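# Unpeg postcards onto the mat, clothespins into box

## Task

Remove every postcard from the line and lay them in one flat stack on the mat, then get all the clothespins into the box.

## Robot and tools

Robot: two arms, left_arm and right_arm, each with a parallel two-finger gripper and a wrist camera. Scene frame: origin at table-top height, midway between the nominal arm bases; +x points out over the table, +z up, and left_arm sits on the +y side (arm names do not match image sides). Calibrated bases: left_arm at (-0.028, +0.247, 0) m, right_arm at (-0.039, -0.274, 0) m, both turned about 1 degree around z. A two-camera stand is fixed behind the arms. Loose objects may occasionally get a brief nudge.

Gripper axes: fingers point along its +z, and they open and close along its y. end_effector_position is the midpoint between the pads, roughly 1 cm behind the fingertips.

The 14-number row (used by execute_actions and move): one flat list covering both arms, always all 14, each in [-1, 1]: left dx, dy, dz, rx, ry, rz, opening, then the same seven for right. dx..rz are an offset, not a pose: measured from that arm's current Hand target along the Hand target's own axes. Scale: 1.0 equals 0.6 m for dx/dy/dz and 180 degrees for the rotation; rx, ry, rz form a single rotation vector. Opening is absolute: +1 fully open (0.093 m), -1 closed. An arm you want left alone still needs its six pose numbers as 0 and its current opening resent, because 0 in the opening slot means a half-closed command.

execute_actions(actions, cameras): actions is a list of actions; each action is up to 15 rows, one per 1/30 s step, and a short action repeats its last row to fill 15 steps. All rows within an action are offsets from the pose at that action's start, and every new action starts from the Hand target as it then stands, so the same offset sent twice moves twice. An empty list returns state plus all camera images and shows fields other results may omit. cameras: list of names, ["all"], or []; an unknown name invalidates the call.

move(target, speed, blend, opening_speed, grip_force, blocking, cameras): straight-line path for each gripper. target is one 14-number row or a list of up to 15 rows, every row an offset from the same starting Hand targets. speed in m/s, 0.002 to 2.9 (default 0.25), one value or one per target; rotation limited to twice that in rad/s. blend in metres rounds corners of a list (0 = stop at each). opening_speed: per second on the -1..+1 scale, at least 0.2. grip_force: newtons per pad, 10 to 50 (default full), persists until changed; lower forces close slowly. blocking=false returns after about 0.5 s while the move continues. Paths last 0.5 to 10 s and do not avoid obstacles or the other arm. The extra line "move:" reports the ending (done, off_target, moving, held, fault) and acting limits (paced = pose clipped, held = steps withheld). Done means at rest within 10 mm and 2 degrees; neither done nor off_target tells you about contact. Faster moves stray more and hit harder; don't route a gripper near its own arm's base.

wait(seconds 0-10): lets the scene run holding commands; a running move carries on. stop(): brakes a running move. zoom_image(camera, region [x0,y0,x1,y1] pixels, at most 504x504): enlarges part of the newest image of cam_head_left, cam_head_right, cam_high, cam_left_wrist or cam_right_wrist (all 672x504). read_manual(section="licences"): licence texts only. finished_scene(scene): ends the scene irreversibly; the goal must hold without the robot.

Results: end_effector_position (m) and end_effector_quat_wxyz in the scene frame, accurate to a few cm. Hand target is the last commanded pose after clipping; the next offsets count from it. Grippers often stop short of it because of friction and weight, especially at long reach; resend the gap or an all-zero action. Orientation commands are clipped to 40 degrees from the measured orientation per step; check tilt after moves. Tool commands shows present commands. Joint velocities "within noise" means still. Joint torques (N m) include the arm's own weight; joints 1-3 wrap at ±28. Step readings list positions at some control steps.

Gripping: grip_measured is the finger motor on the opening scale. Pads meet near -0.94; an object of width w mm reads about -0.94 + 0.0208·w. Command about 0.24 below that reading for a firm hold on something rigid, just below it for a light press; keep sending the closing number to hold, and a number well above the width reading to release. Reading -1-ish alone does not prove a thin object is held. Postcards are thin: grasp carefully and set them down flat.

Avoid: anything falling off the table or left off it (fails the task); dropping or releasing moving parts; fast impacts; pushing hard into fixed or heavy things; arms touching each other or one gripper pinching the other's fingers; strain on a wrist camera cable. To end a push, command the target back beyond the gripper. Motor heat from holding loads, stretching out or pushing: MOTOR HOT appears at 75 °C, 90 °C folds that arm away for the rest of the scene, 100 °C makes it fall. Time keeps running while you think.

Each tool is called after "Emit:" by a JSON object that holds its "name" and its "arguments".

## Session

Emit:
{"name": "execute_actions", "arguments": {"actions": []}}

Emit:
{"name": "zoom_image", "arguments": {"camera": "cam_high", "region": [90, 120, 480, 400]}}

Scene clock: 0.00 s.
left_arm: end_effector_position=(+0.3586, +0.2620, +0.0910) grip_measured=+1.000 end_effector_quat_wxyz=(+0.572, -0.011, +0.819, +0.041) | right_arm: end_effector_position=(+0.3329, -0.2647, +0.0826) grip_measured=+1.000 end_effector_quat_wxyz=(+0.571, +0.005, +0.821, +0.013)
Joint positions: left_arm=[-0.013 1.532 0.357 0.824 -0.075 0.031 0.093] | right_arm=[-0.002 1.516 0.292 0.869 0.012 0.033 0.093]
Joint velocities: within noise
Joint torques (N m): no reading
Heat: left arm: 33 °C; right arm: 33 °C.
Hand target: left_arm +0.3598, +0.2620, +0.0933; +0.573, -0.011, +0.818, +0.041 | right_arm +0.3358, -0.2646, +0.0892; +0.579, +0.005, +0.815, +0.013
Tool commands: left_gripper/opening=+1.0 right_gripper/opening=+1.0

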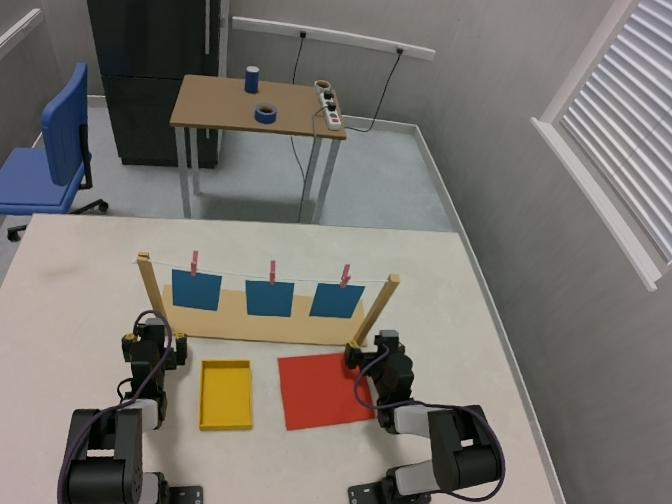

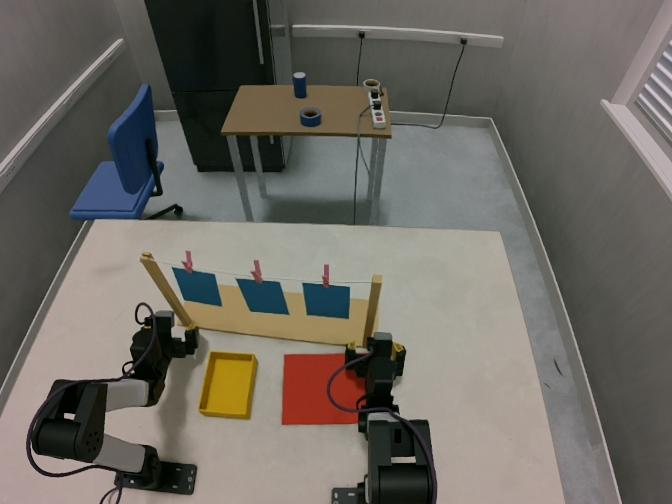

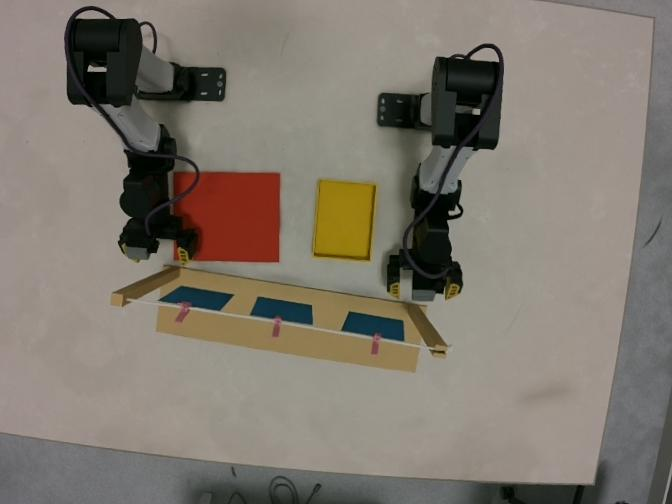

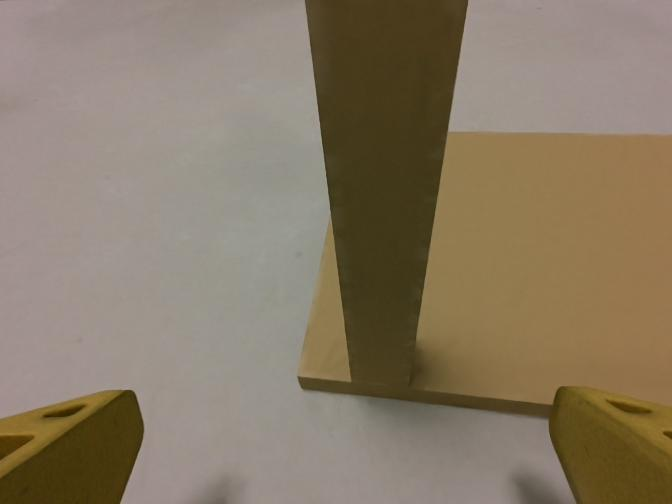

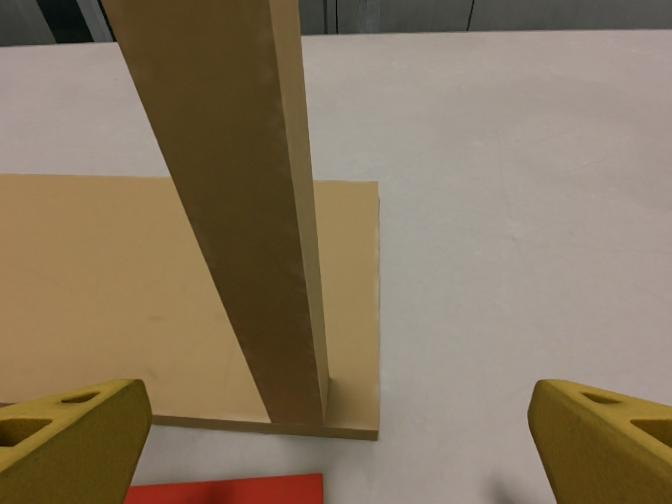

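Scaled by 1.292.

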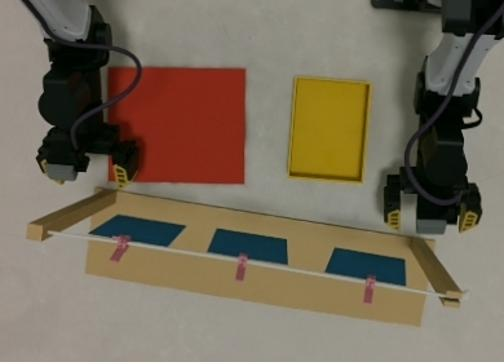

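Emit:
{"name": "move", "arguments": {"target": [-0.2,0,-0.22,0,-0.11,0,-0.3,-0.2,-0.06,-0.2,0,-0.11,0,-0.3]}}

Scene clock: 8.83 s.
left_arm: end_effector_position=(+0.2761, +0.2491, +0.2368) grip_measured=-0.298 end_effector_quat_wxyz=(+0.697, -0.006, +0.716, +0.040) | right_arm: end_effector_position=(+0.2609, -0.3071, +0.2270) grip_measured=-0.297 end_effector_quat_wxyz=(+0.701, +0.013, +0.713, +0.007)
Joint positions: left_arm=[-0.084 0.667 0.291 0.35 -0.13 0.045 0.031] | right_arm=[-0.269 0.676 0.246 0.414 -0.229 0.025 0.031]
Joint torques (N m): left_arm=[-0.99 -0.94 12.88 2.15 -0.1 -0.02] | right_arm=[-0.44 -0.88 10.07 2.05 -0.34 -0.01]
Heat: left arm: 34 °C; right arm: 34 °C.
Hand target: left_arm +0.2771, +0.2479, +0.2507; +0.705, -0.004, +0.708, +0.042 | right_arm +0.2623, -0.3054, +0.2410; +0.711, +0.007, +0.703, +0.012
Off the commanded pose: left_arm 0.014 m, 1 deg | right_arm 0.014 m, 2 deg.
move: off_target (left_arm, right_arm)

Emit:
{"name": "move", "arguments": {"target": [[0.033,-0.312,-0.032,0.366,-0.011,-0.015,-0.35,0,0,0,0,0,0,-0.3],[0.067,-0.514,0.073,0.366,-0.011,-0.015,-0.35,0,0,0,0,0,0,-0.3]], "cameras": ["cam_left_wrist","cam_high"], "blend": 0.03}}

Scene clock: 17.93 s.
left_arm: end_effector_position=(+0.3351, -0.0498, +0.1865) grip_measured=-0.348 end_effector_quat_wxyz=(+0.595, +0.366, +0.615, -0.366) | right_arm: end_effector_position=(+0.2609, -0.3070, +0.2268) grip_measured=-0.297 end_effector_quat_wxyz=(+0.701, +0.013, +0.713, +0.007)
Joint positions: left_arm=[-0.497 1.761 0.729 1.002 0.611 0.004 0.028] | right_arm=[-0.269 0.676 0.246 0.413 -0.229 0.025 0.031]
Joint torques (N m): left_arm=[-0.72 -5.93 10.28 2.32 -0.09 -0.18] | right_arm=[-0.43 -0.9 10.07 2.06 -0.31 -0.01]
Heat: left arm: 36 °C; right arm: 36 °C.
Hand target: left_arm +0.3409, -0.0542, +0.1938; +0.607, +0.365, +0.605, -0.365 | right_arm +0.2623, -0.3054, +0.2410; +0.711, +0.007, +0.703, +0.012
Off the commanded pose: left_arm 0.010 m, 2 deg | right_arm 0.014 m, 2 deg.
move: off_target (right_arm)
Images, in order (width x height): cam_high 672x504, cam_left_wrist 672x504.

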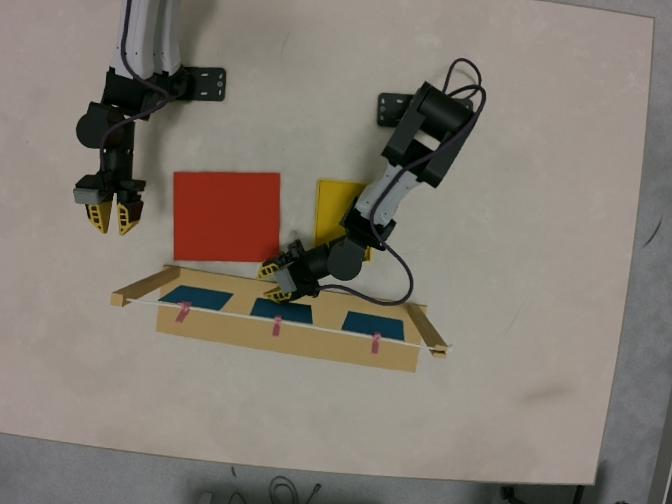

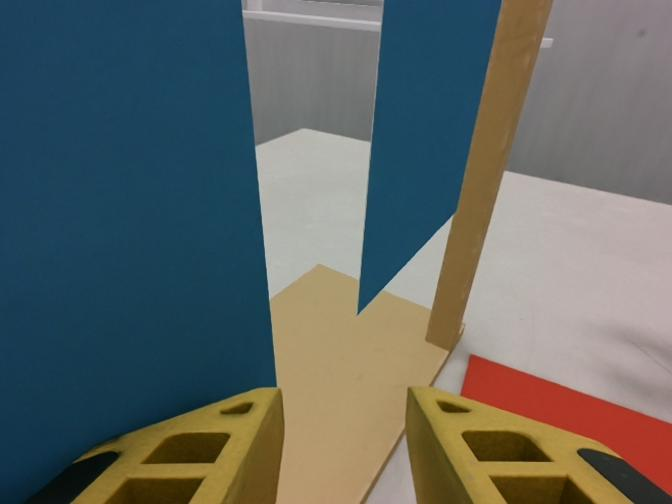

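Emit:
{"name": "move", "arguments": {"target": [[-0.02,0,0.11,0,0,0,-0.35,0,0,0,0,0,0,-0.3]], "cameras": ["cam_left_wrist"], "speed": 0.1}}

Scene clock: 21.87 s.
left_arm: end_effector_position=(+0.3671, -0.1071, +0.2068) grip_measured=-0.348 end_effector_quat_wxyz=(+0.608, +0.367, +0.603, -0.365) | right_arm: end_effector_position=(+0.2609, -0.3070, +0.2268) grip_measured=-0.297 end_effector_quat_wxyz=(+0.701, +0.013, +0.713, +0.007)
Joint positions: left_arm=[-0.593 1.904 0.99 0.919 0.513 0.003 0.028] | right_arm=[-0.269 0.676 0.246 0.413 -0.229 0.025 0.031]
Joint torques (N m): left_arm=[-0.91 -7.6 11.11 2.01 -0.1 -0.15] | right_arm=[-0.43 -0.88 10.07 2.06 -0.31 -0.01]
Heat: left arm: 37 °C; right arm: 36 °C.
Hand target: left_arm +0.3717, -0.1126, +0.2060; +0.607, +0.365, +0.605, -0.365 | right_arm +0.2623, -0.3054, +0.2410; +0.711, +0.007, +0.703, +0.012
Off the commanded pose: left_arm 0.007 m, 0 deg | right_arm 0.014 m, 2 deg.
move: off_target (right_arm)
Images, in order (width x height): cam_left_wrist 672x504.

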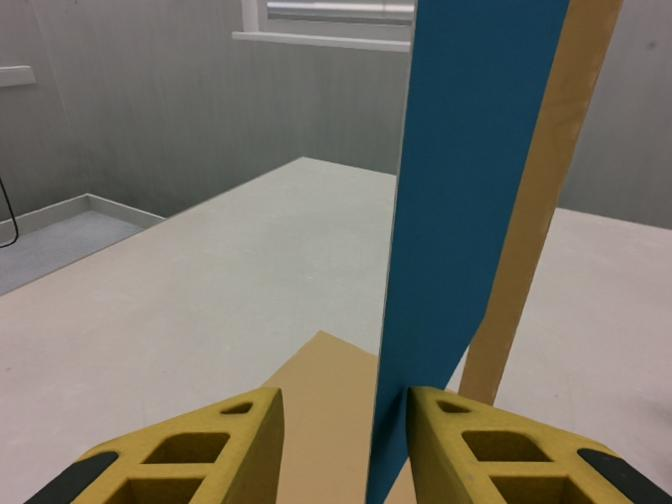

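Emit:
{"name": "move", "arguments": {"target": [[0,0,0.03,0,0,0,-0.35,0,0,0,0,0,0,-0.3],[0,0,0.03,0,0,0,-1,0,0,0,0,0,0,-0.3],[0.117,0,0.03,0,0,0,-1,0,0,0,0,0,0,-0.3],[0.117,-0.03,-0.13,0,0,0,-1,0,0,0,0,0,0,-0.3]], "cameras": ["cam_left_wrist","cam_high"], "speed": [0.1,0.1,0.1,0.18]}}

Scene clock: 30.90 s.
left_arm: end_effector_position=(+0.3213, -0.0558, +0.1207) grip_measured=-0.979 end_effector_quat_wxyz=(+0.591, +0.365, +0.620, -0.364) | right_arm: end_effector_position=(+0.2609, -0.3070, +0.2268) grip_measured=-0.297 end_effector_quat_wxyz=(+0.701, +0.013, +0.713, +0.007)
Joint positions: left_arm=[-0.536 1.98 0.631 1.307 0.566 0.003 0] | right_arm=[-0.269 0.676 0.246 0.413 -0.229 0.025 0.031]
Joint torques (N m): left_arm=[0.44 -10.44 4.64 2.38 0.12 -0.14] | right_arm=[-0.43 -0.88 10.07 2.06 -0.31 -0.01]
Heat: left arm: 38 °C; right arm: 38 °C.
Hand target: left_arm +0.3195, -0.0522, +0.1356; +0.606, +0.365, +0.605, -0.365 | right_arm +0.2623, -0.3054, +0.2410; +0.711, +0.007, +0.703, +0.012
Off the commanded pose: left_arm 0.015 m, 2 deg | right_arm 0.014 m, 2 deg.
move: off_target (left_arm, right_arm)
Images, in order (width x height): cam_high 672x504, cam_left_wrist 672x504.

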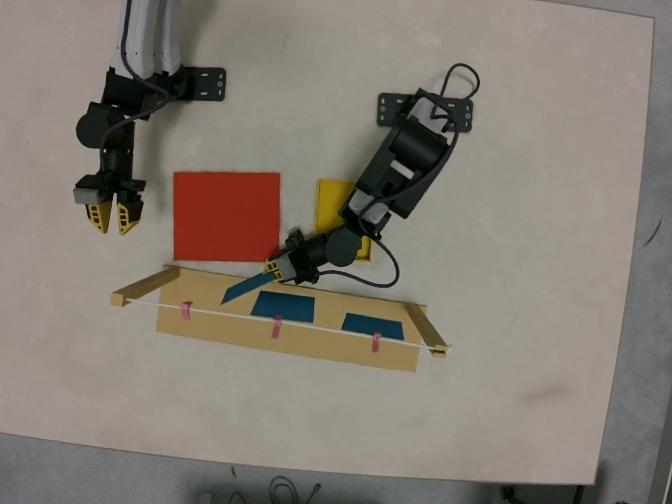

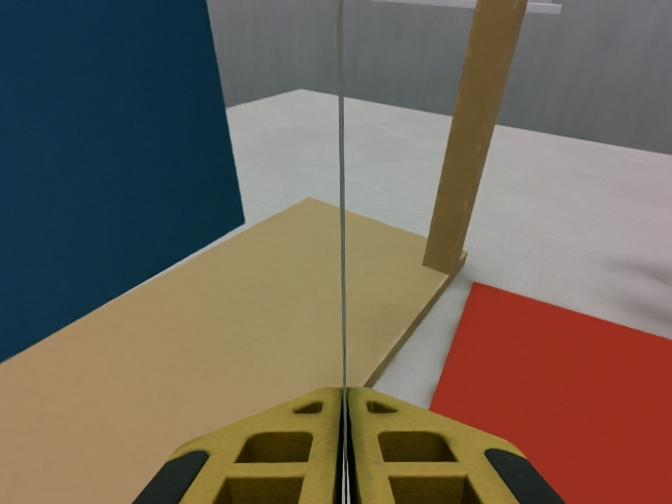

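Emit:
{"name": "move", "arguments": {"target": [[-0.073,-0.064,-0.057,0,0,0,-1,0,0,0,0,0,0,-0.3],[-0.057,-0.2,0.022,-0.018,0.25,-0.434,-1,0,0,0,0,0,0,-0.3],[0.15,-0.246,0.02,-0.018,0.25,-0.434,-1,0,0,0,0,0,0,-0.3]], "cameras": ["cam_high"], "speed": [0.2,0.22,0.15], "blend": [0.02,0.02,0]}}

Emit:
{"name": "zoom_image", "arguments": {"camera": "cam_high", "region": [150, 150, 400, 320]}}

Scene clock: 41.67 s.
left_arm: end_effector_position=(+0.1992, -0.1376, +0.0694) grip_measured=-0.979 end_effector_quat_wxyz=(+0.009, +0.018, +0.859, -0.512) | right_arm: end_effector_position=(+0.2609, -0.3070, +0.2268) grip_measured=-0.297 end_effector_quat_wxyz=(+0.701, +0.013, +0.713, +0.007)
Joint positions: left_arm=[-0.823 1.828 0.823 0.36 0.658 -1.099 0] | right_arm=[-0.269 0.676 0.246 0.413 -0.229 0.025 0.031]
Joint torques (N m): left_arm=[-1.28 -5.61 5.41 1.68 -0.13 -0.12] | right_arm=[-0.44 -0.9 10.09 2.06 -0.31 -0.01]
Heat: left arm: 38 °C; right arm: 39 °C.
Hand target: left_arm +0.1948, -0.1318, +0.0453; +0.000, +0.000, +0.874, -0.485 | right_arm +0.2623, -0.3054, +0.2410; +0.711, +0.007, +0.703, +0.012
Off the commanded pose: left_arm 0.025 m, 4 deg | right_arm 0.014 m, 2 deg.
move: off_target (left_arm, right_arm)
Images, in order (width x height): cam_high 672x504.

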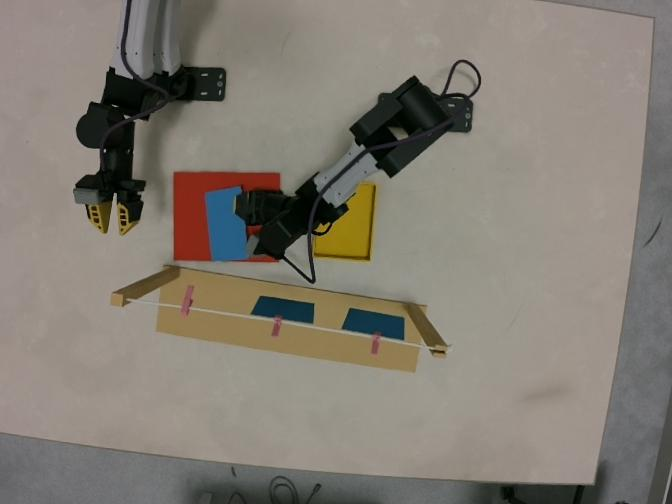

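Scaled by 2.016.

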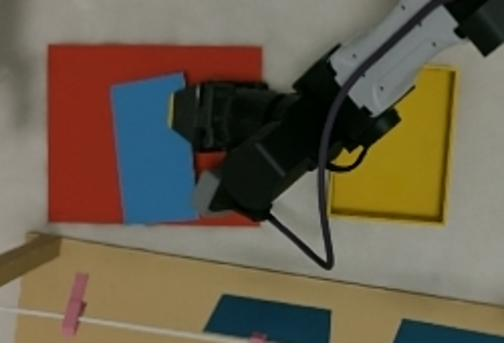

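Emit:
{"name": "move", "arguments": {"target": [[0,-0.024,-0.015,0,0,0,-1,0,0,0,0,0,0,-0.3],[0.028,-0.021,-0.013,0,0,0,-1,0,0,0,0,0,0,-0.3],[0.028,-0.021,-0.013,0,0,0,-0.75,0,0,0,0,0,0,-0.3],[0.028,-0.021,-0.147,0,0,0,-0.75,0,0,0,0,0,0,-0.3],[0.028,-0.2,-0.24,0,0,0,-0.35,0,0,0,0,0,0,-0.3]], "cameras": ["cam_high","cam_left_wrist"], "speed": [0.06,0.06,0.06,0.07,0.2]}}

Emit:
{"name": "zoom_image", "arguments": {"camera": "cam_high", "region": [150, 150, 400, 320]}}

Scene clock: 51.57 s.
left_arm: end_effector_position=(+0.1799, -0.0714, +0.2145) grip_measured=-0.352 end_effector_quat_wxyz=(-0.003, -0.005, +0.875, -0.485) | right_arm: end_effector_position=(+0.2609, -0.3070, +0.2268) grip_measured=-0.297 end_effector_quat_wxyz=(+0.701, +0.013, +0.713, +0.007)
Joint positions: left_arm=[-0.72 1.37 1.062 -0.461 0.704 -1.022 0.028] | right_arm=[-0.269 0.676 0.246 0.413 -0.229 0.025 0.031]
Joint torques (N m): left_arm=[-1.13 -5.67 12.19 1.45 0.23 -0.05] | right_arm=[-0.43 -0.88 10.07 2.06 -0.31 -0.01]
Heat: left arm: 38 °C; right arm: 40 °C.
Hand target: left_arm +0.1781, -0.0731, +0.2234; +0.000, +0.000, +0.874, -0.485 | right_arm +0.2623, -0.3054, +0.2411; +0.711, +0.007, +0.703, +0.012
Off the commanded pose: left_arm 0.009 m, 1 deg | right_arm 0.014 m, 2 deg.
move: off_target (right_arm); target 3's new opening was sent with left_arm's hand 0.016 m and 3 deg from that target
Images, in order (width x height): cam_high 672x504, cam_left_wrist 672x504.

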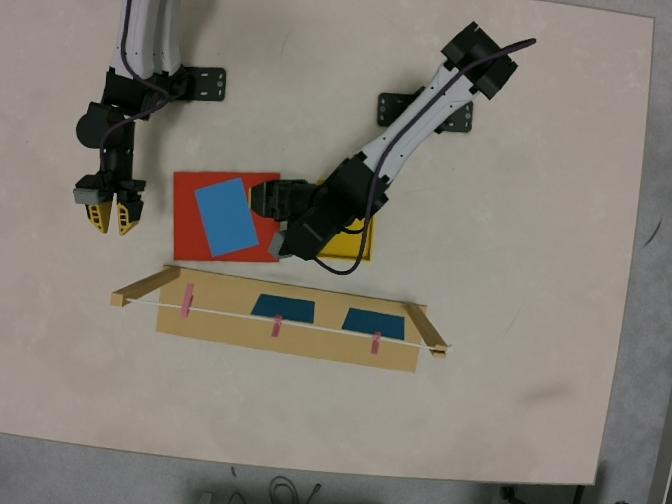

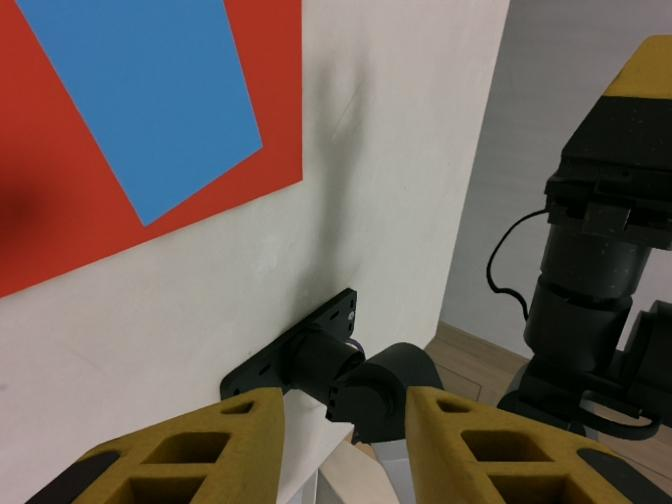

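Scaled by 2.016.

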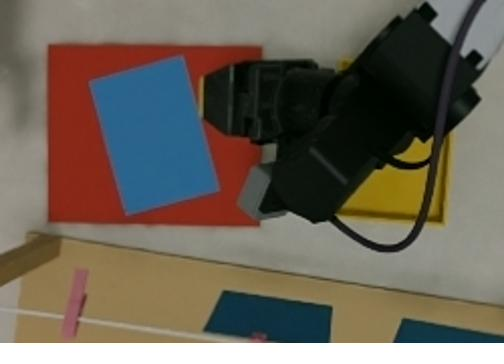

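Emit:
{"name": "move", "arguments": {"target": [[-0.17,0.123,-0.283,0.018,-0.25,0.434,-0.35,0,0,0,0,0,0,-0.3],[-0.317,0.151,-0.185,0.018,-0.25,0.434,-0.35,0,0,0,0,0,0,-0.3]], "cameras": ["cam_left_wrist"], "blend": 0.03}}

Scene clock: 60.87 s.
left_arm: end_effector_position=(+0.3624, +0.0726, +0.1984) grip_measured=-0.352 end_effector_quat_wxyz=(+0.596, +0.360, +0.616, -0.368) | right_arm: end_effector_position=(+0.2609, -0.3070, +0.2268) grip_measured=-0.297 end_effector_quat_wxyz=(+0.701, +0.013, +0.713, +0.007)
Joint positions: left_arm=[-0.102 1.699 0.71 0.956 0.999 0.003 0.028] | right_arm=[-0.269 0.676 0.246 0.413 -0.229 0.025 0.031]
Joint torques (N m): left_arm=[-1.18 -5.55 10.3 2.15 -0.04 -0.15] | right_arm=[-0.44 -0.88 10.07 2.06 -0.31 -0.01]
Heat: left arm: 39 °C; right arm: 41 °C.
Hand target: left_arm +0.3683, +0.0690, +0.2053; +0.607, +0.365, +0.605, -0.365 | right_arm +0.2623, -0.3054, +0.2411; +0.711, +0.007, +0.703, +0.012
Off the commanded pose: left_arm 0.010 m, 2 deg | right_arm 0.014 m, 2 deg.
move: off_target (right_arm)
Images, in order (width x height): cam_left_wrist 672x504.

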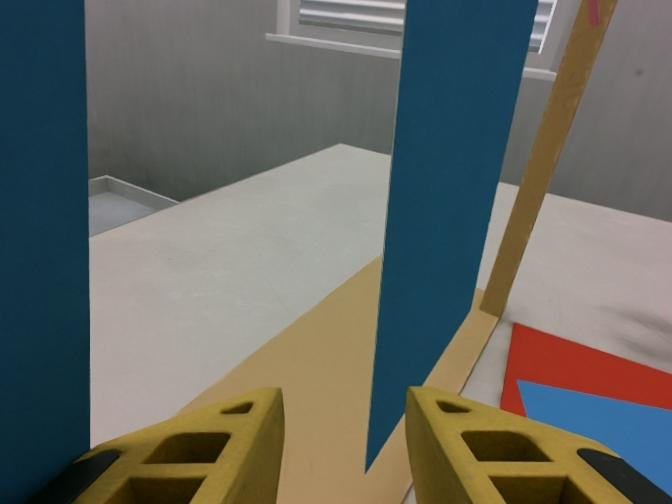

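Emit:
{"name": "move", "arguments": {"target": [[0,-0.006,0.1,0,0,0,-0.35,0,0,0,0,0,0,-0.3],[0,-0.006,0.1,0,0,0,-1,0,0,0,0,0,0,-0.3],[0.117,-0.006,0.1,0,0,0,-1,0,0,0,0,0,0,-0.3],[0.117,-0.036,-0.06,0,0,0,-1,0,0,0,0,0,0,-0.3]], "cameras": ["cam_left_wrist","cam_high"], "speed": [0.1,0.1,0.1,0.18]}}

Scene clock: 70.30 s.
left_arm: end_effector_position=(+0.3362, +0.0889, +0.1237) grip_measured=-0.979 end_effector_quat_wxyz=(+0.593, +0.356, +0.620, -0.371) | right_arm: end_effector_position=(+0.2609, -0.3070, +0.2267) grip_measured=-0.297 end_effector_quat_wxyz=(+0.701, +0.013, +0.713, +0.007)
Joint positions: left_arm=[-0.053 1.919 0.52 1.356 1.046 0.001 0] | right_arm=[-0.269 0.676 0.246 0.412 -0.229 0.025 0.031]
Joint torques (N m): left_arm=[0.44 -9.22 4.05 2.16 0.13 -0.13] | right_arm=[-0.43 -0.9 10.07 2.06 -0.31 -0.01]
Heat: left arm: 39 °C; right arm: 42 °C.
Hand target: left_arm +0.3325, +0.0907, +0.1351; +0.607, +0.365, +0.605, -0.365 | right_arm +0.2623, -0.3054, +0.2410; +0.711, +0.007, +0.703, +0.012
Off the commanded pose: left_arm 0.012 m, 3 deg | right_arm 0.015 m, 2 deg.
move: off_target (left_arm, right_arm)
Images, in order (width x height): cam_high 672x504, cam_left_wrist 672x504.

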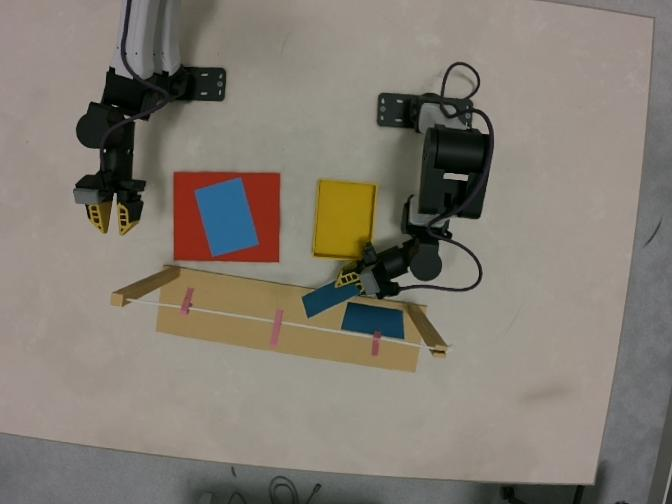

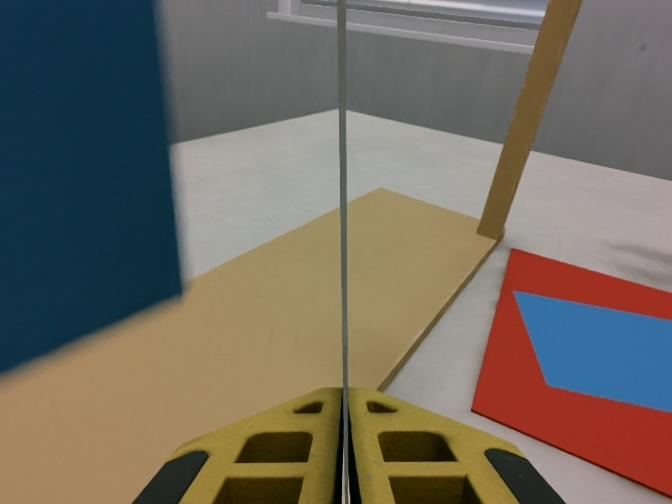

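Emit:
{"name": "move", "arguments": {"target": [[-0.075,-0.162,0.084,0,0,0,-1,0,0,0,0,0,0,-0.3],[-0.058,-0.356,0.207,-0.018,0.25,-0.434,-1,0,0,0,0,0,0,-0.3],[0.122,-0.402,0.208,-0.018,0.25,-0.434,-1,0,0,0,0,0,0,-0.3]], "cameras": ["cam_high"], "speed": [0.2,0.25,0.15], "blend": [0.02,0.02,0]}}

Emit:
{"name": "zoom_image", "arguments": {"camera": "cam_high", "region": [150, 150, 400, 320]}}

Scene clock: 84.13 s.
left_arm: end_effector_position=(+0.1820, -0.1335, +0.0725) grip_measured=-0.979 end_effector_quat_wxyz=(+0.006, +0.004, +0.870, -0.493) | right_arm: end_effector_position=(+0.2609, -0.3070, +0.2267) grip_measured=-0.297 end_effector_quat_wxyz=(+0.701, +0.013, +0.713, +0.007)
Joint positions: left_arm=[-0.865 1.758 0.79 0.295 0.6 -1.132 0] | right_arm=[-0.269 0.676 0.246 0.412 -0.229 0.025 0.031]
Joint torques (N m): left_arm=[-1.1 -5.89 6.13 2.02 0.14 -0.12] | right_arm=[-0.44 -0.9 10.07 2.06 -0.31 -0.01]
Heat: left arm: 39 °C; right arm: 43 °C.
Hand target: left_arm +0.1779, -0.1326, +0.0617; +0.000, +0.000, +0.874, -0.485 | right_arm +0.2623, -0.3054, +0.2410; +0.711, +0.007, +0.703, +0.012
Off the commanded pose: left_arm 0.012 m, 1 deg | right_arm 0.014 m, 2 deg.
move: off_target (left_arm, right_arm)
Images, in order (width x height): cam_high 672x504.

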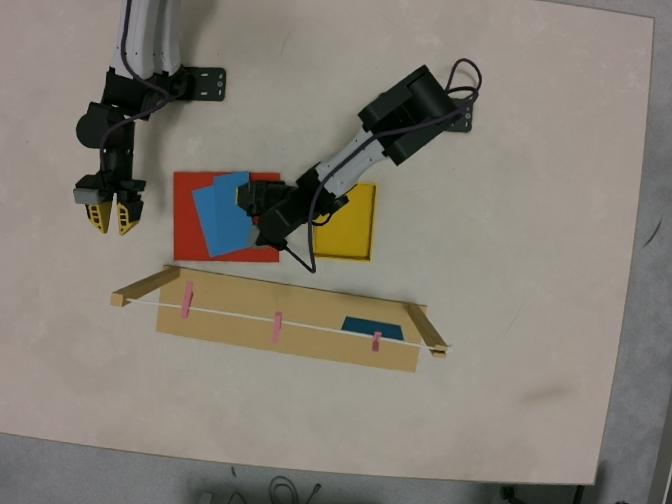

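Scaled by 2.016.

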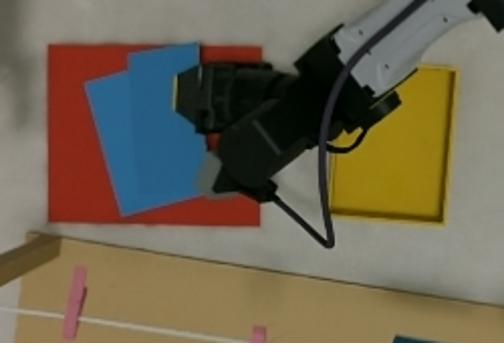

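Emit:
{"name": "move", "arguments": {"target": [[-0.017,-0.004,0.024,0,-0.042,-0.027,-1,0,0,0,0,0,0,-0.3],[-0.017,0.01,0.033,0,-0.042,-0.027,-1,0,0,0,0,0,0,-0.3],[-0.017,0.01,0.033,0,-0.042,-0.027,-0.75,0,0,0,0,0,0,-0.3],[-0.017,0.01,-0.1,0,-0.042,-0.027,-0.75,0,0,0,0,0,0,-0.3],[0.0,-0.2,-0.24,0,0,0,-0.35,0,0,0,0,0,0,-0.3]], "cameras": ["cam_high","cam_right_wrist"], "speed": [0.06,0.06,0.06,0.07,0.2]}}

Emit:
{"name": "zoom_image", "arguments": {"camera": "cam_high", "region": [150, 150, 400, 320]}}

Scene clock: 95.43 s.
left_arm: end_effector_position=(+0.1759, -0.0746, +0.2317) grip_measured=-0.352 end_effector_quat_wxyz=(+0.000, -0.003, +0.876, -0.483) | right_arm: end_effector_position=(+0.2609, -0.3070, +0.2267) grip_measured=-0.297 end_effector_quat_wxyz=(+0.701, +0.013, +0.713, +0.007)
Joint positions: left_arm=[-0.741 1.362 1.125 -0.524 0.686 -1.032 0.028] | right_arm=[-0.269 0.676 0.246 0.412 -0.229 0.025 0.031]
Joint torques (N m): left_arm=[0.57 -4.98 12.26 1.42 0.41 0.04] | right_arm=[-0.44 -0.9 10.07 2.06 -0.31 -0.01]
Heat: left arm: 38 °C; right arm: 44 °C.
Hand target: left_arm +0.1779, -0.0739, +0.2395; +0.000, +0.000, +0.875, -0.485 | right_arm +0.2623, -0.3054, +0.2410; +0.711, +0.007, +0.703, +0.012
Off the commanded pose: left_arm 0.008 m, 0 deg | right_arm 0.014 m, 2 deg.
move: off_target (right_arm); target 3's new opening was sent with left_arm's hand 0.024 m and 4 deg from that target
Images, in order (width x height): cam_high 672x504, cam_right_wrist 672x504.

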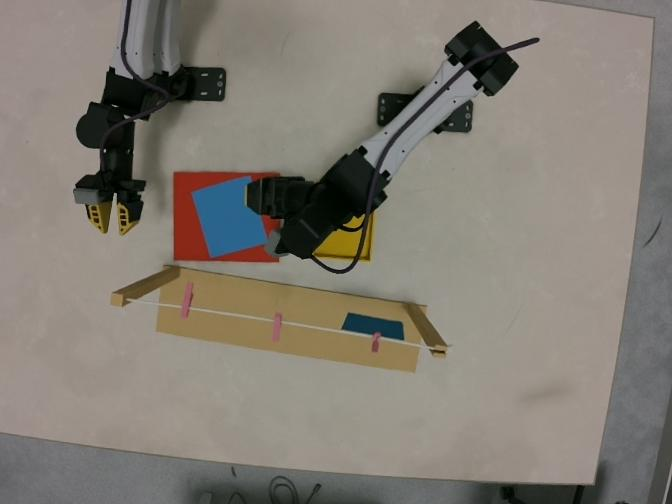

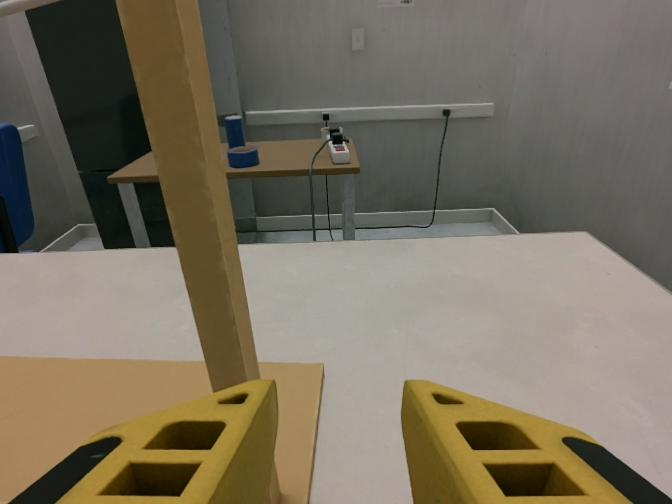

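Scaled by 2.016.

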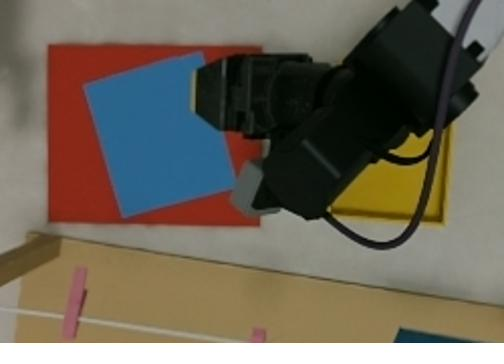

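Emit:
{"name": "move", "arguments": {"target": [[-0.153,0.228,-0.397,0.018,-0.25,0.434,-0.35,0,0,0,0,0,0,-0.35],[-0.153,0.228,-0.397,0.018,-0.25,0.434,-0.35,-0.015,0.342,0.047,-0.303,0.007,-0.006,-0.35],[-0.153,0.228,-0.397,0.018,-0.25,0.434,-0.35,0.055,0.622,0.172,-0.303,0.007,-0.006,-0.35]], "cameras": ["cam_right_wrist","cam_high"], "blend": 0.03}}

Scene clock: 110.53 s.
left_arm: end_effector_position=(+0.2704, +0.1994, +0.2551) grip_measured=-0.352 end_effector_quat_wxyz=(+0.604, +0.369, +0.608, -0.360) | right_arm: end_effector_position=(+0.3563, +0.0670, +0.2104) grip_measured=-0.347 end_effector_quat_wxyz=(+0.613, -0.328, +0.638, +0.331)
Joint positions: left_arm=[0.413 1.24 0.628 0.414 1.514 0.206 0.028] | right_arm=[0.56 1.825 0.941 0.851 -0.378 0.009 0.029]
Joint torques (N m): left_arm=[0.32 -2.76 6.95 1.75 0.3 -0.15] | right_arm=[-0.12 -7.32 8.8 2.26 -0.01 -0.14]
Heat: left arm: 39 °C; right arm: 45 °C.
Hand target: left_arm +0.2696, +0.2006, +0.2497; +0.607, +0.365, +0.605, -0.365 | right_arm +0.3629, +0.0694, +0.2194; +0.628, -0.326, +0.627, +0.327
Off the commanded pose: left_arm 0.006 m, 1 deg | right_arm 0.011 m, 2 deg.
move: off_target (right_arm); blend cut to 0 m at target 1
Images, in order (width x height): cam_high 672x504, cam_right_wrist 672x504.

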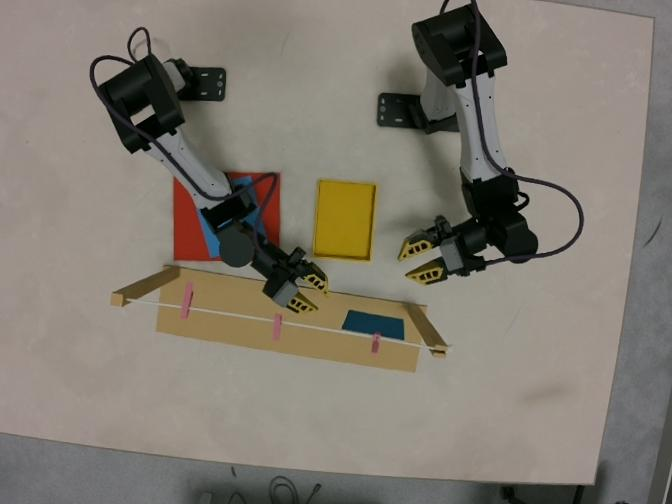

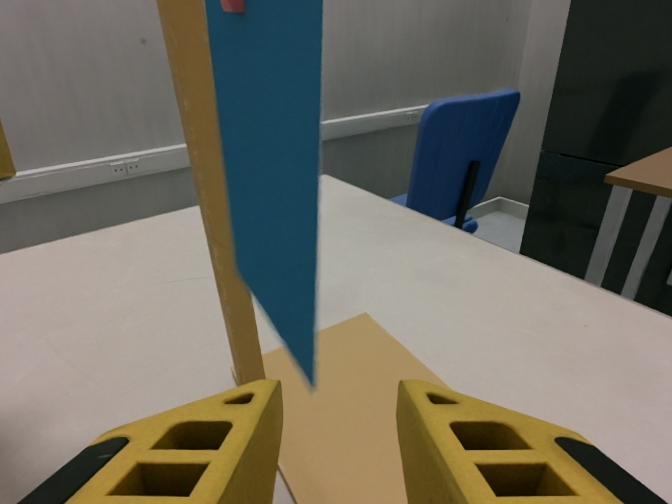

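Emit:
{"name": "move", "arguments": {"target": [[0,0,0,0,0,0,-0.35,0.012,0.012,0.125,0,0,0,-0.35],[0,0,0,0,0,0,-0.35,0.012,0.012,0.125,0,0,0,-1],[0,0,0,0,0,0,-0.35,0.13,0.012,0.125,0,0,0,-1]], "cameras": ["cam_right_wrist","cam_head_right"], "speed": 0.1}}

Scene clock: 116.73 s.
left_arm: end_effector_position=(+0.2700, +0.1992, +0.2558) grip_measured=-0.352 end_effector_quat_wxyz=(+0.606, +0.369, +0.606, -0.360) | right_arm: end_effector_position=(+0.3962, +0.1373, +0.1477) grip_measured=-0.974 end_effector_quat_wxyz=(+0.629, -0.330, +0.621, +0.331)
Joint positions: left_arm=[0.413 1.245 0.602 0.536 1.514 0.118 0.028] | right_arm=[0.641 2.232 1.215 1.028 -0.3 0 0]
Joint torques (N m): left_arm=[0.32 -2.51 6.91 1.71 0.18 -0.17] | right_arm=[-0.44 -10.03 6.23 2.06 0.01 -0.05]
Heat: left arm: 39 °C; right arm: 45 °C.
Hand target: left_arm +0.2696, +0.2006, +0.2497; +0.607, +0.365, +0.605, -0.365 | right_arm +0.4001, +0.1350, +0.1414; +0.627, -0.326, +0.627, +0.327
Off the commanded pose: left_arm 0.006 m, 1 deg | right_arm 0.008 m, 1 deg.
move: done
Images, in order (width x height): cam_head_right 672x504, cam_right_wrist 672x504.

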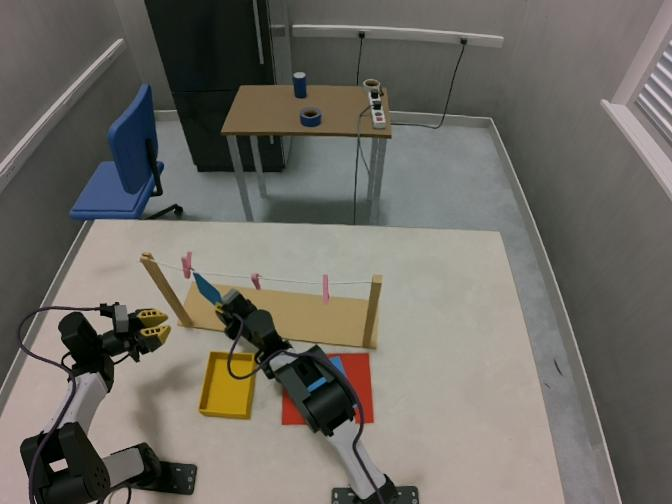

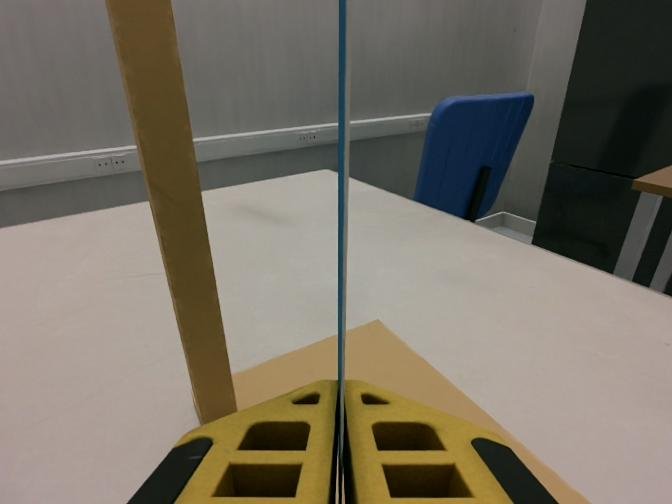

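Emit:
{"name": "move", "arguments": {"target": [[0,0,0,0,0,0,-0.35,0,0,-0.15,0,0,0,-1],[0.021,0.002,0.039,0.156,0,0,-0.35,-0.167,0.034,-0.3,-0.194,0,0,-1]], "cameras": ["cam_high","cam_right_wrist"], "speed": 0.18}}

Emit:
{"name": "move", "arguments": {"target": [0.0,0.003,0.175,0,0,0,-0.35,0,0,0,0,0,0,-1], "cameras": ["cam_left_wrist","cam_right_wrist"], "speed": 0.12}}

Scene clock: 125.17 s.
left_arm: end_effector_position=(+0.2791, +0.1815, +0.2308) grip_measured=-0.352 end_effector_quat_wxyz=(+0.575, +0.387, +0.593, -0.410) | right_arm: end_effector_position=(+0.2827, +0.0005, +0.2202) grip_measured=-0.974 end_effector_quat_wxyz=(+0.486, -0.484, +0.524, +0.506)
Joint positions: left_arm=[0.337 1.384 0.624 0.542 1.553 0.177 0.028] | right_arm=[0.289 1.715 0.848 0.816 -1.231 0.012 0]
Joint torques (N m): left_arm=[-1.05 -3.6 10.84 1.58 0.32 0.1] | right_arm=[-0.38 -10 8.34 1.6 -0.39 -0.14]
Heat: left arm: 39 °C; right arm: 44 °C.
Hand target: left_arm +0.2817, +0.1805, +0.2372; +0.500, +0.501, +0.498, -0.500 | right_arm +0.2802, -0.0009, +0.2413; +0.501, -0.499, +0.500, +0.500
Off the commanded pose: left_arm 0.007 m, 22 deg | right_arm 0.021 m, 4 deg.
joint sent to its limit (left arm) — joint 5 (wrist yaw), upper limit. The joint targets are off in orientation, not in position.
move: off_target (left_arm, right_arm)
Images, in order (width x height): cam_high 672x504, cam_right_wrist 672x504.

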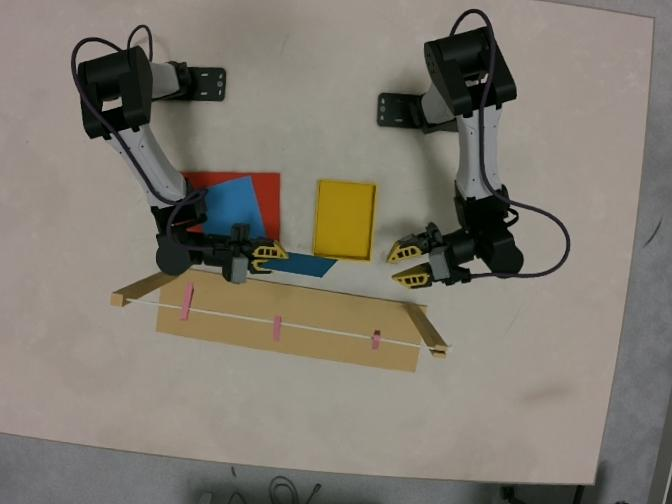

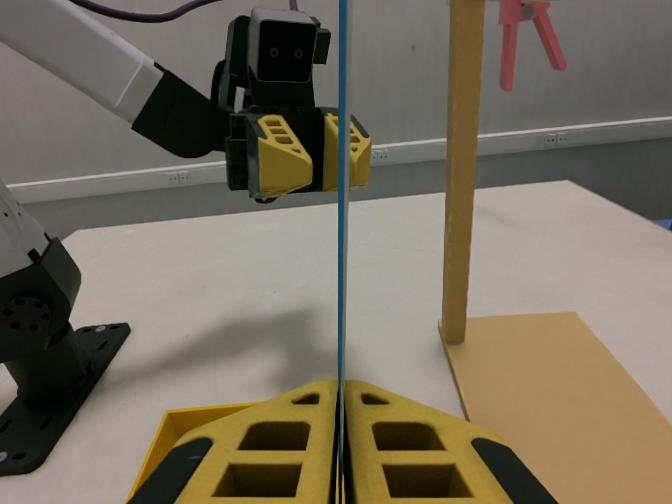

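Scene clock: 127.00 s.
left_arm: end_effector_position=(+0.2799, +0.0775, +0.2317) grip_measured=-0.352 end_effector_quat_wxyz=(+0.491, +0.486, +0.516, -0.507) | right_arm: end_effector_position=(+0.2826, +0.0005, +0.2199) grip_measured=-0.974 end_effector_quat_wxyz=(+0.485, -0.484, +0.524, +0.506)
Joint positions: left_arm=[-0.023 1.557 0.784 0.542 1.553 0.186 0.028] | right_arm=[0.289 1.715 0.848 0.814 -1.232 0.012 0]
Joint torques (N m): left_arm=[-0.84 -4.85 10.93 1.7 0.26 0.11] | right_arm=[-0.38 -10.03 8.34 1.62 -0.37 -0.15]
Heat: left arm: 40 °C; right arm: 44 °C.
Hand target: left_arm +0.2832, +0.0755, +0.2372; +0.500, +0.501, +0.498, -0.500 | right_arm +0.2801, -0.0009, +0.2414; +0.501, -0.499, +0.500, +0.500
Off the commanded pose: left_arm 0.007 m, 3 deg | right_arm 0.022 m, 4 deg.
move: off_target (left_arm, right_arm)
Images, in order (width x height): cam_left_wrist 672x504, cam_right_wrist 672x504.

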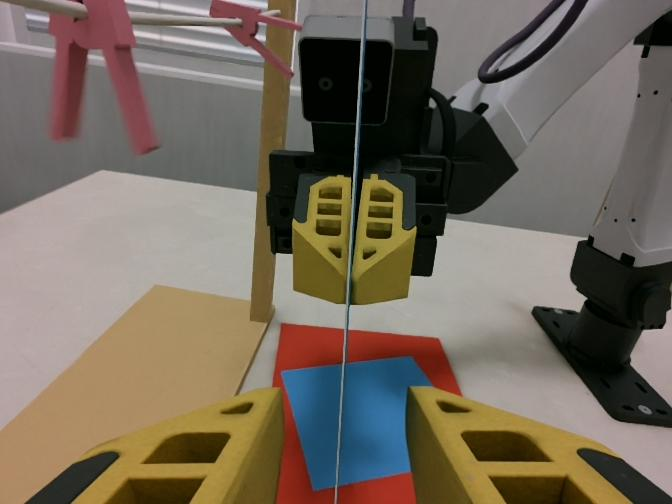

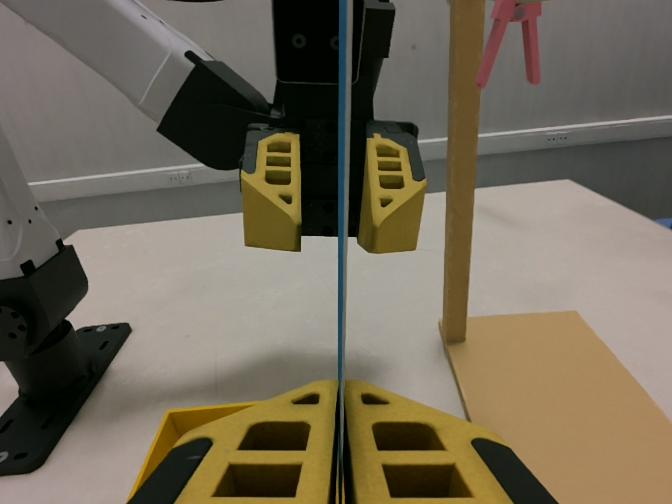

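Same as before; transfer.

Emit:
{"name": "move", "arguments": {"target": [[0,0,0,0,0,0,-1,0,0,0,0,0,0,-1],[0,0,0,0,0,0,-1,0,0,0,0,0,0,-0.35],[0,0,0,0,0,0,-1,0,0,-0.17,0,0,0,-0.35],[0,0,0,0,0,0,-1,-0.05,-0.1,-0.5,0.19,0,0,-0.35]], "cameras": ["cam_high","cam_left_wrist"], "speed": [0.1,0.1,0.1,0.25]}}

Scene clock: 135.47 s.
left_arm: end_effector_position=(+0.2794, +0.0775, +0.2319) grip_measured=-0.980 end_effector_quat_wxyz=(+0.495, +0.491, +0.511, -0.504) | right_arm: end_effector_position=(+0.3337, -0.2975, +0.2645) grip_measured=-0.352 end_effector_quat_wxyz=(+0.618, -0.326, +0.626, +0.345)
Joint positions: left_arm=[-0.023 1.557 0.784 0.544 1.556 0.2 0] | right_arm=[-0.562 1.599 0.878 0.767 -1.518 0.075 0.028]
Joint torques (N m): left_arm=[-0.87 -4.89 10.93 1.6 0.23 -0.02] | right_arm=[-0.06 -6.06 8.77 1.37 0.1 -0.14]
Heat: left arm: 40 °C; right arm: 44 °C.
Hand target: left_arm +0.2831, +0.0755, +0.2372; +0.500, +0.501, +0.498, -0.500 | right_arm +0.3396, -0.3010, +0.2708; +0.625, -0.330, +0.625, +0.331
Off the commanded pose: left_arm 0.007 m, 2 deg | right_arm 0.009 m, 2 deg.
move: done; target 2's new opening was sent with right_arm's hand 0.021 m and 4 deg from that target
Images, in order (width x height): cam_high 672x504, cam_left_wrist 672x504.

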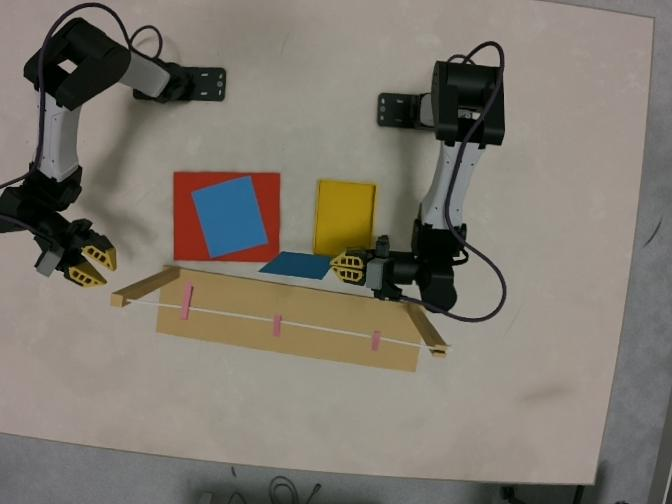

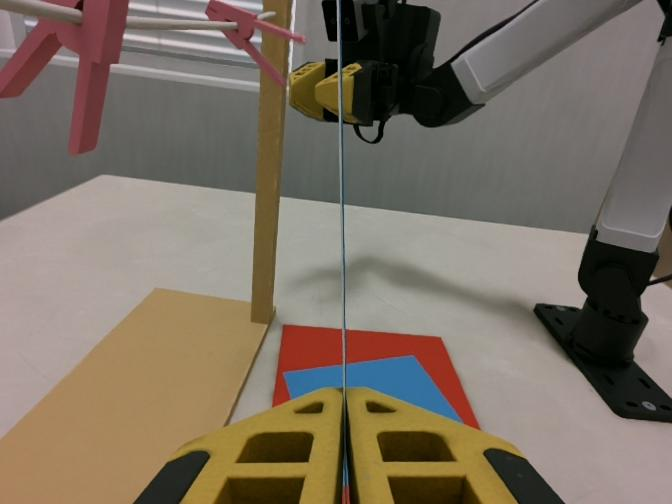

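Emit:
{"name": "move", "arguments": {"target": [[0.095,-0.105,0.275,-0.139,0.139,-0.486,-1,0,0,0,0,0,0,-0.35],[0.28,-0.138,0.351,-0.139,0.139,-0.486,-1,0,0,0,0,0,0,-0.35]], "cameras": ["cam_high"], "speed": [0.22,0.15]}}

Emit:
{"name": "zoom_image", "arguments": {"camera": "cam_high", "region": [150, 150, 400, 320]}}

Scene clock: 144.50 s.
left_arm: end_effector_position=(+0.2039, -0.1365, +0.0823) grip_measured=-0.980 end_effector_quat_wxyz=(+0.007, +0.009, +0.868, -0.496) | right_arm: end_effector_position=(+0.3340, -0.2977, +0.2643) grip_measured=-0.352 end_effector_quat_wxyz=(+0.618, -0.326, +0.627, +0.345)
Joint positions: left_arm=[-0.82 1.789 0.88 0.222 0.64 -1.091 0] | right_arm=[-0.562 1.599 0.882 0.752 -1.518 0.064 0.028]
Joint torques (N m): left_arm=[-1.01 -6.32 6.19 1.9 0.14 -0.15] | right_arm=[-0.06 -6.23 8.69 1.36 0.09 -0.2]
Heat: left arm: 40 °C; right arm: 45 °C.
Hand target: left_arm +0.2000, -0.1349, +0.0692; +0.000, +0.002, +0.874, -0.486 | right_arm +0.3396, -0.3010, +0.2708; +0.625, -0.330, +0.625, +0.331
Off the commanded pose: left_arm 0.014 m, 2 deg | right_arm 0.009 m, 2 deg.
move: off_target (left_arm)
Images, in order (width x height): cam_high 672x504.

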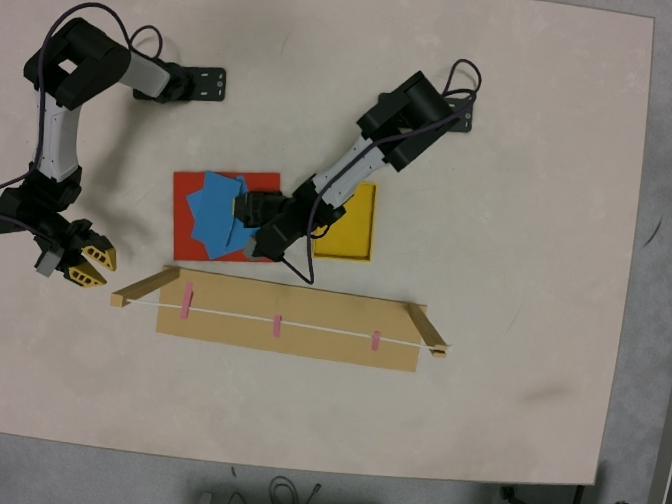

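Scaled by 2.016.

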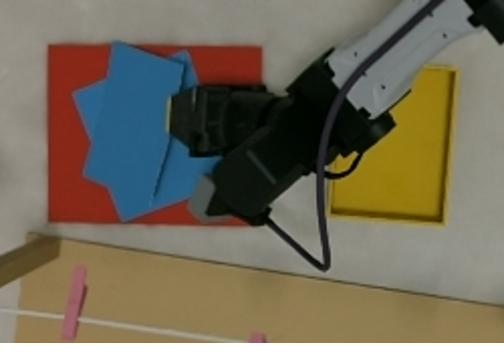

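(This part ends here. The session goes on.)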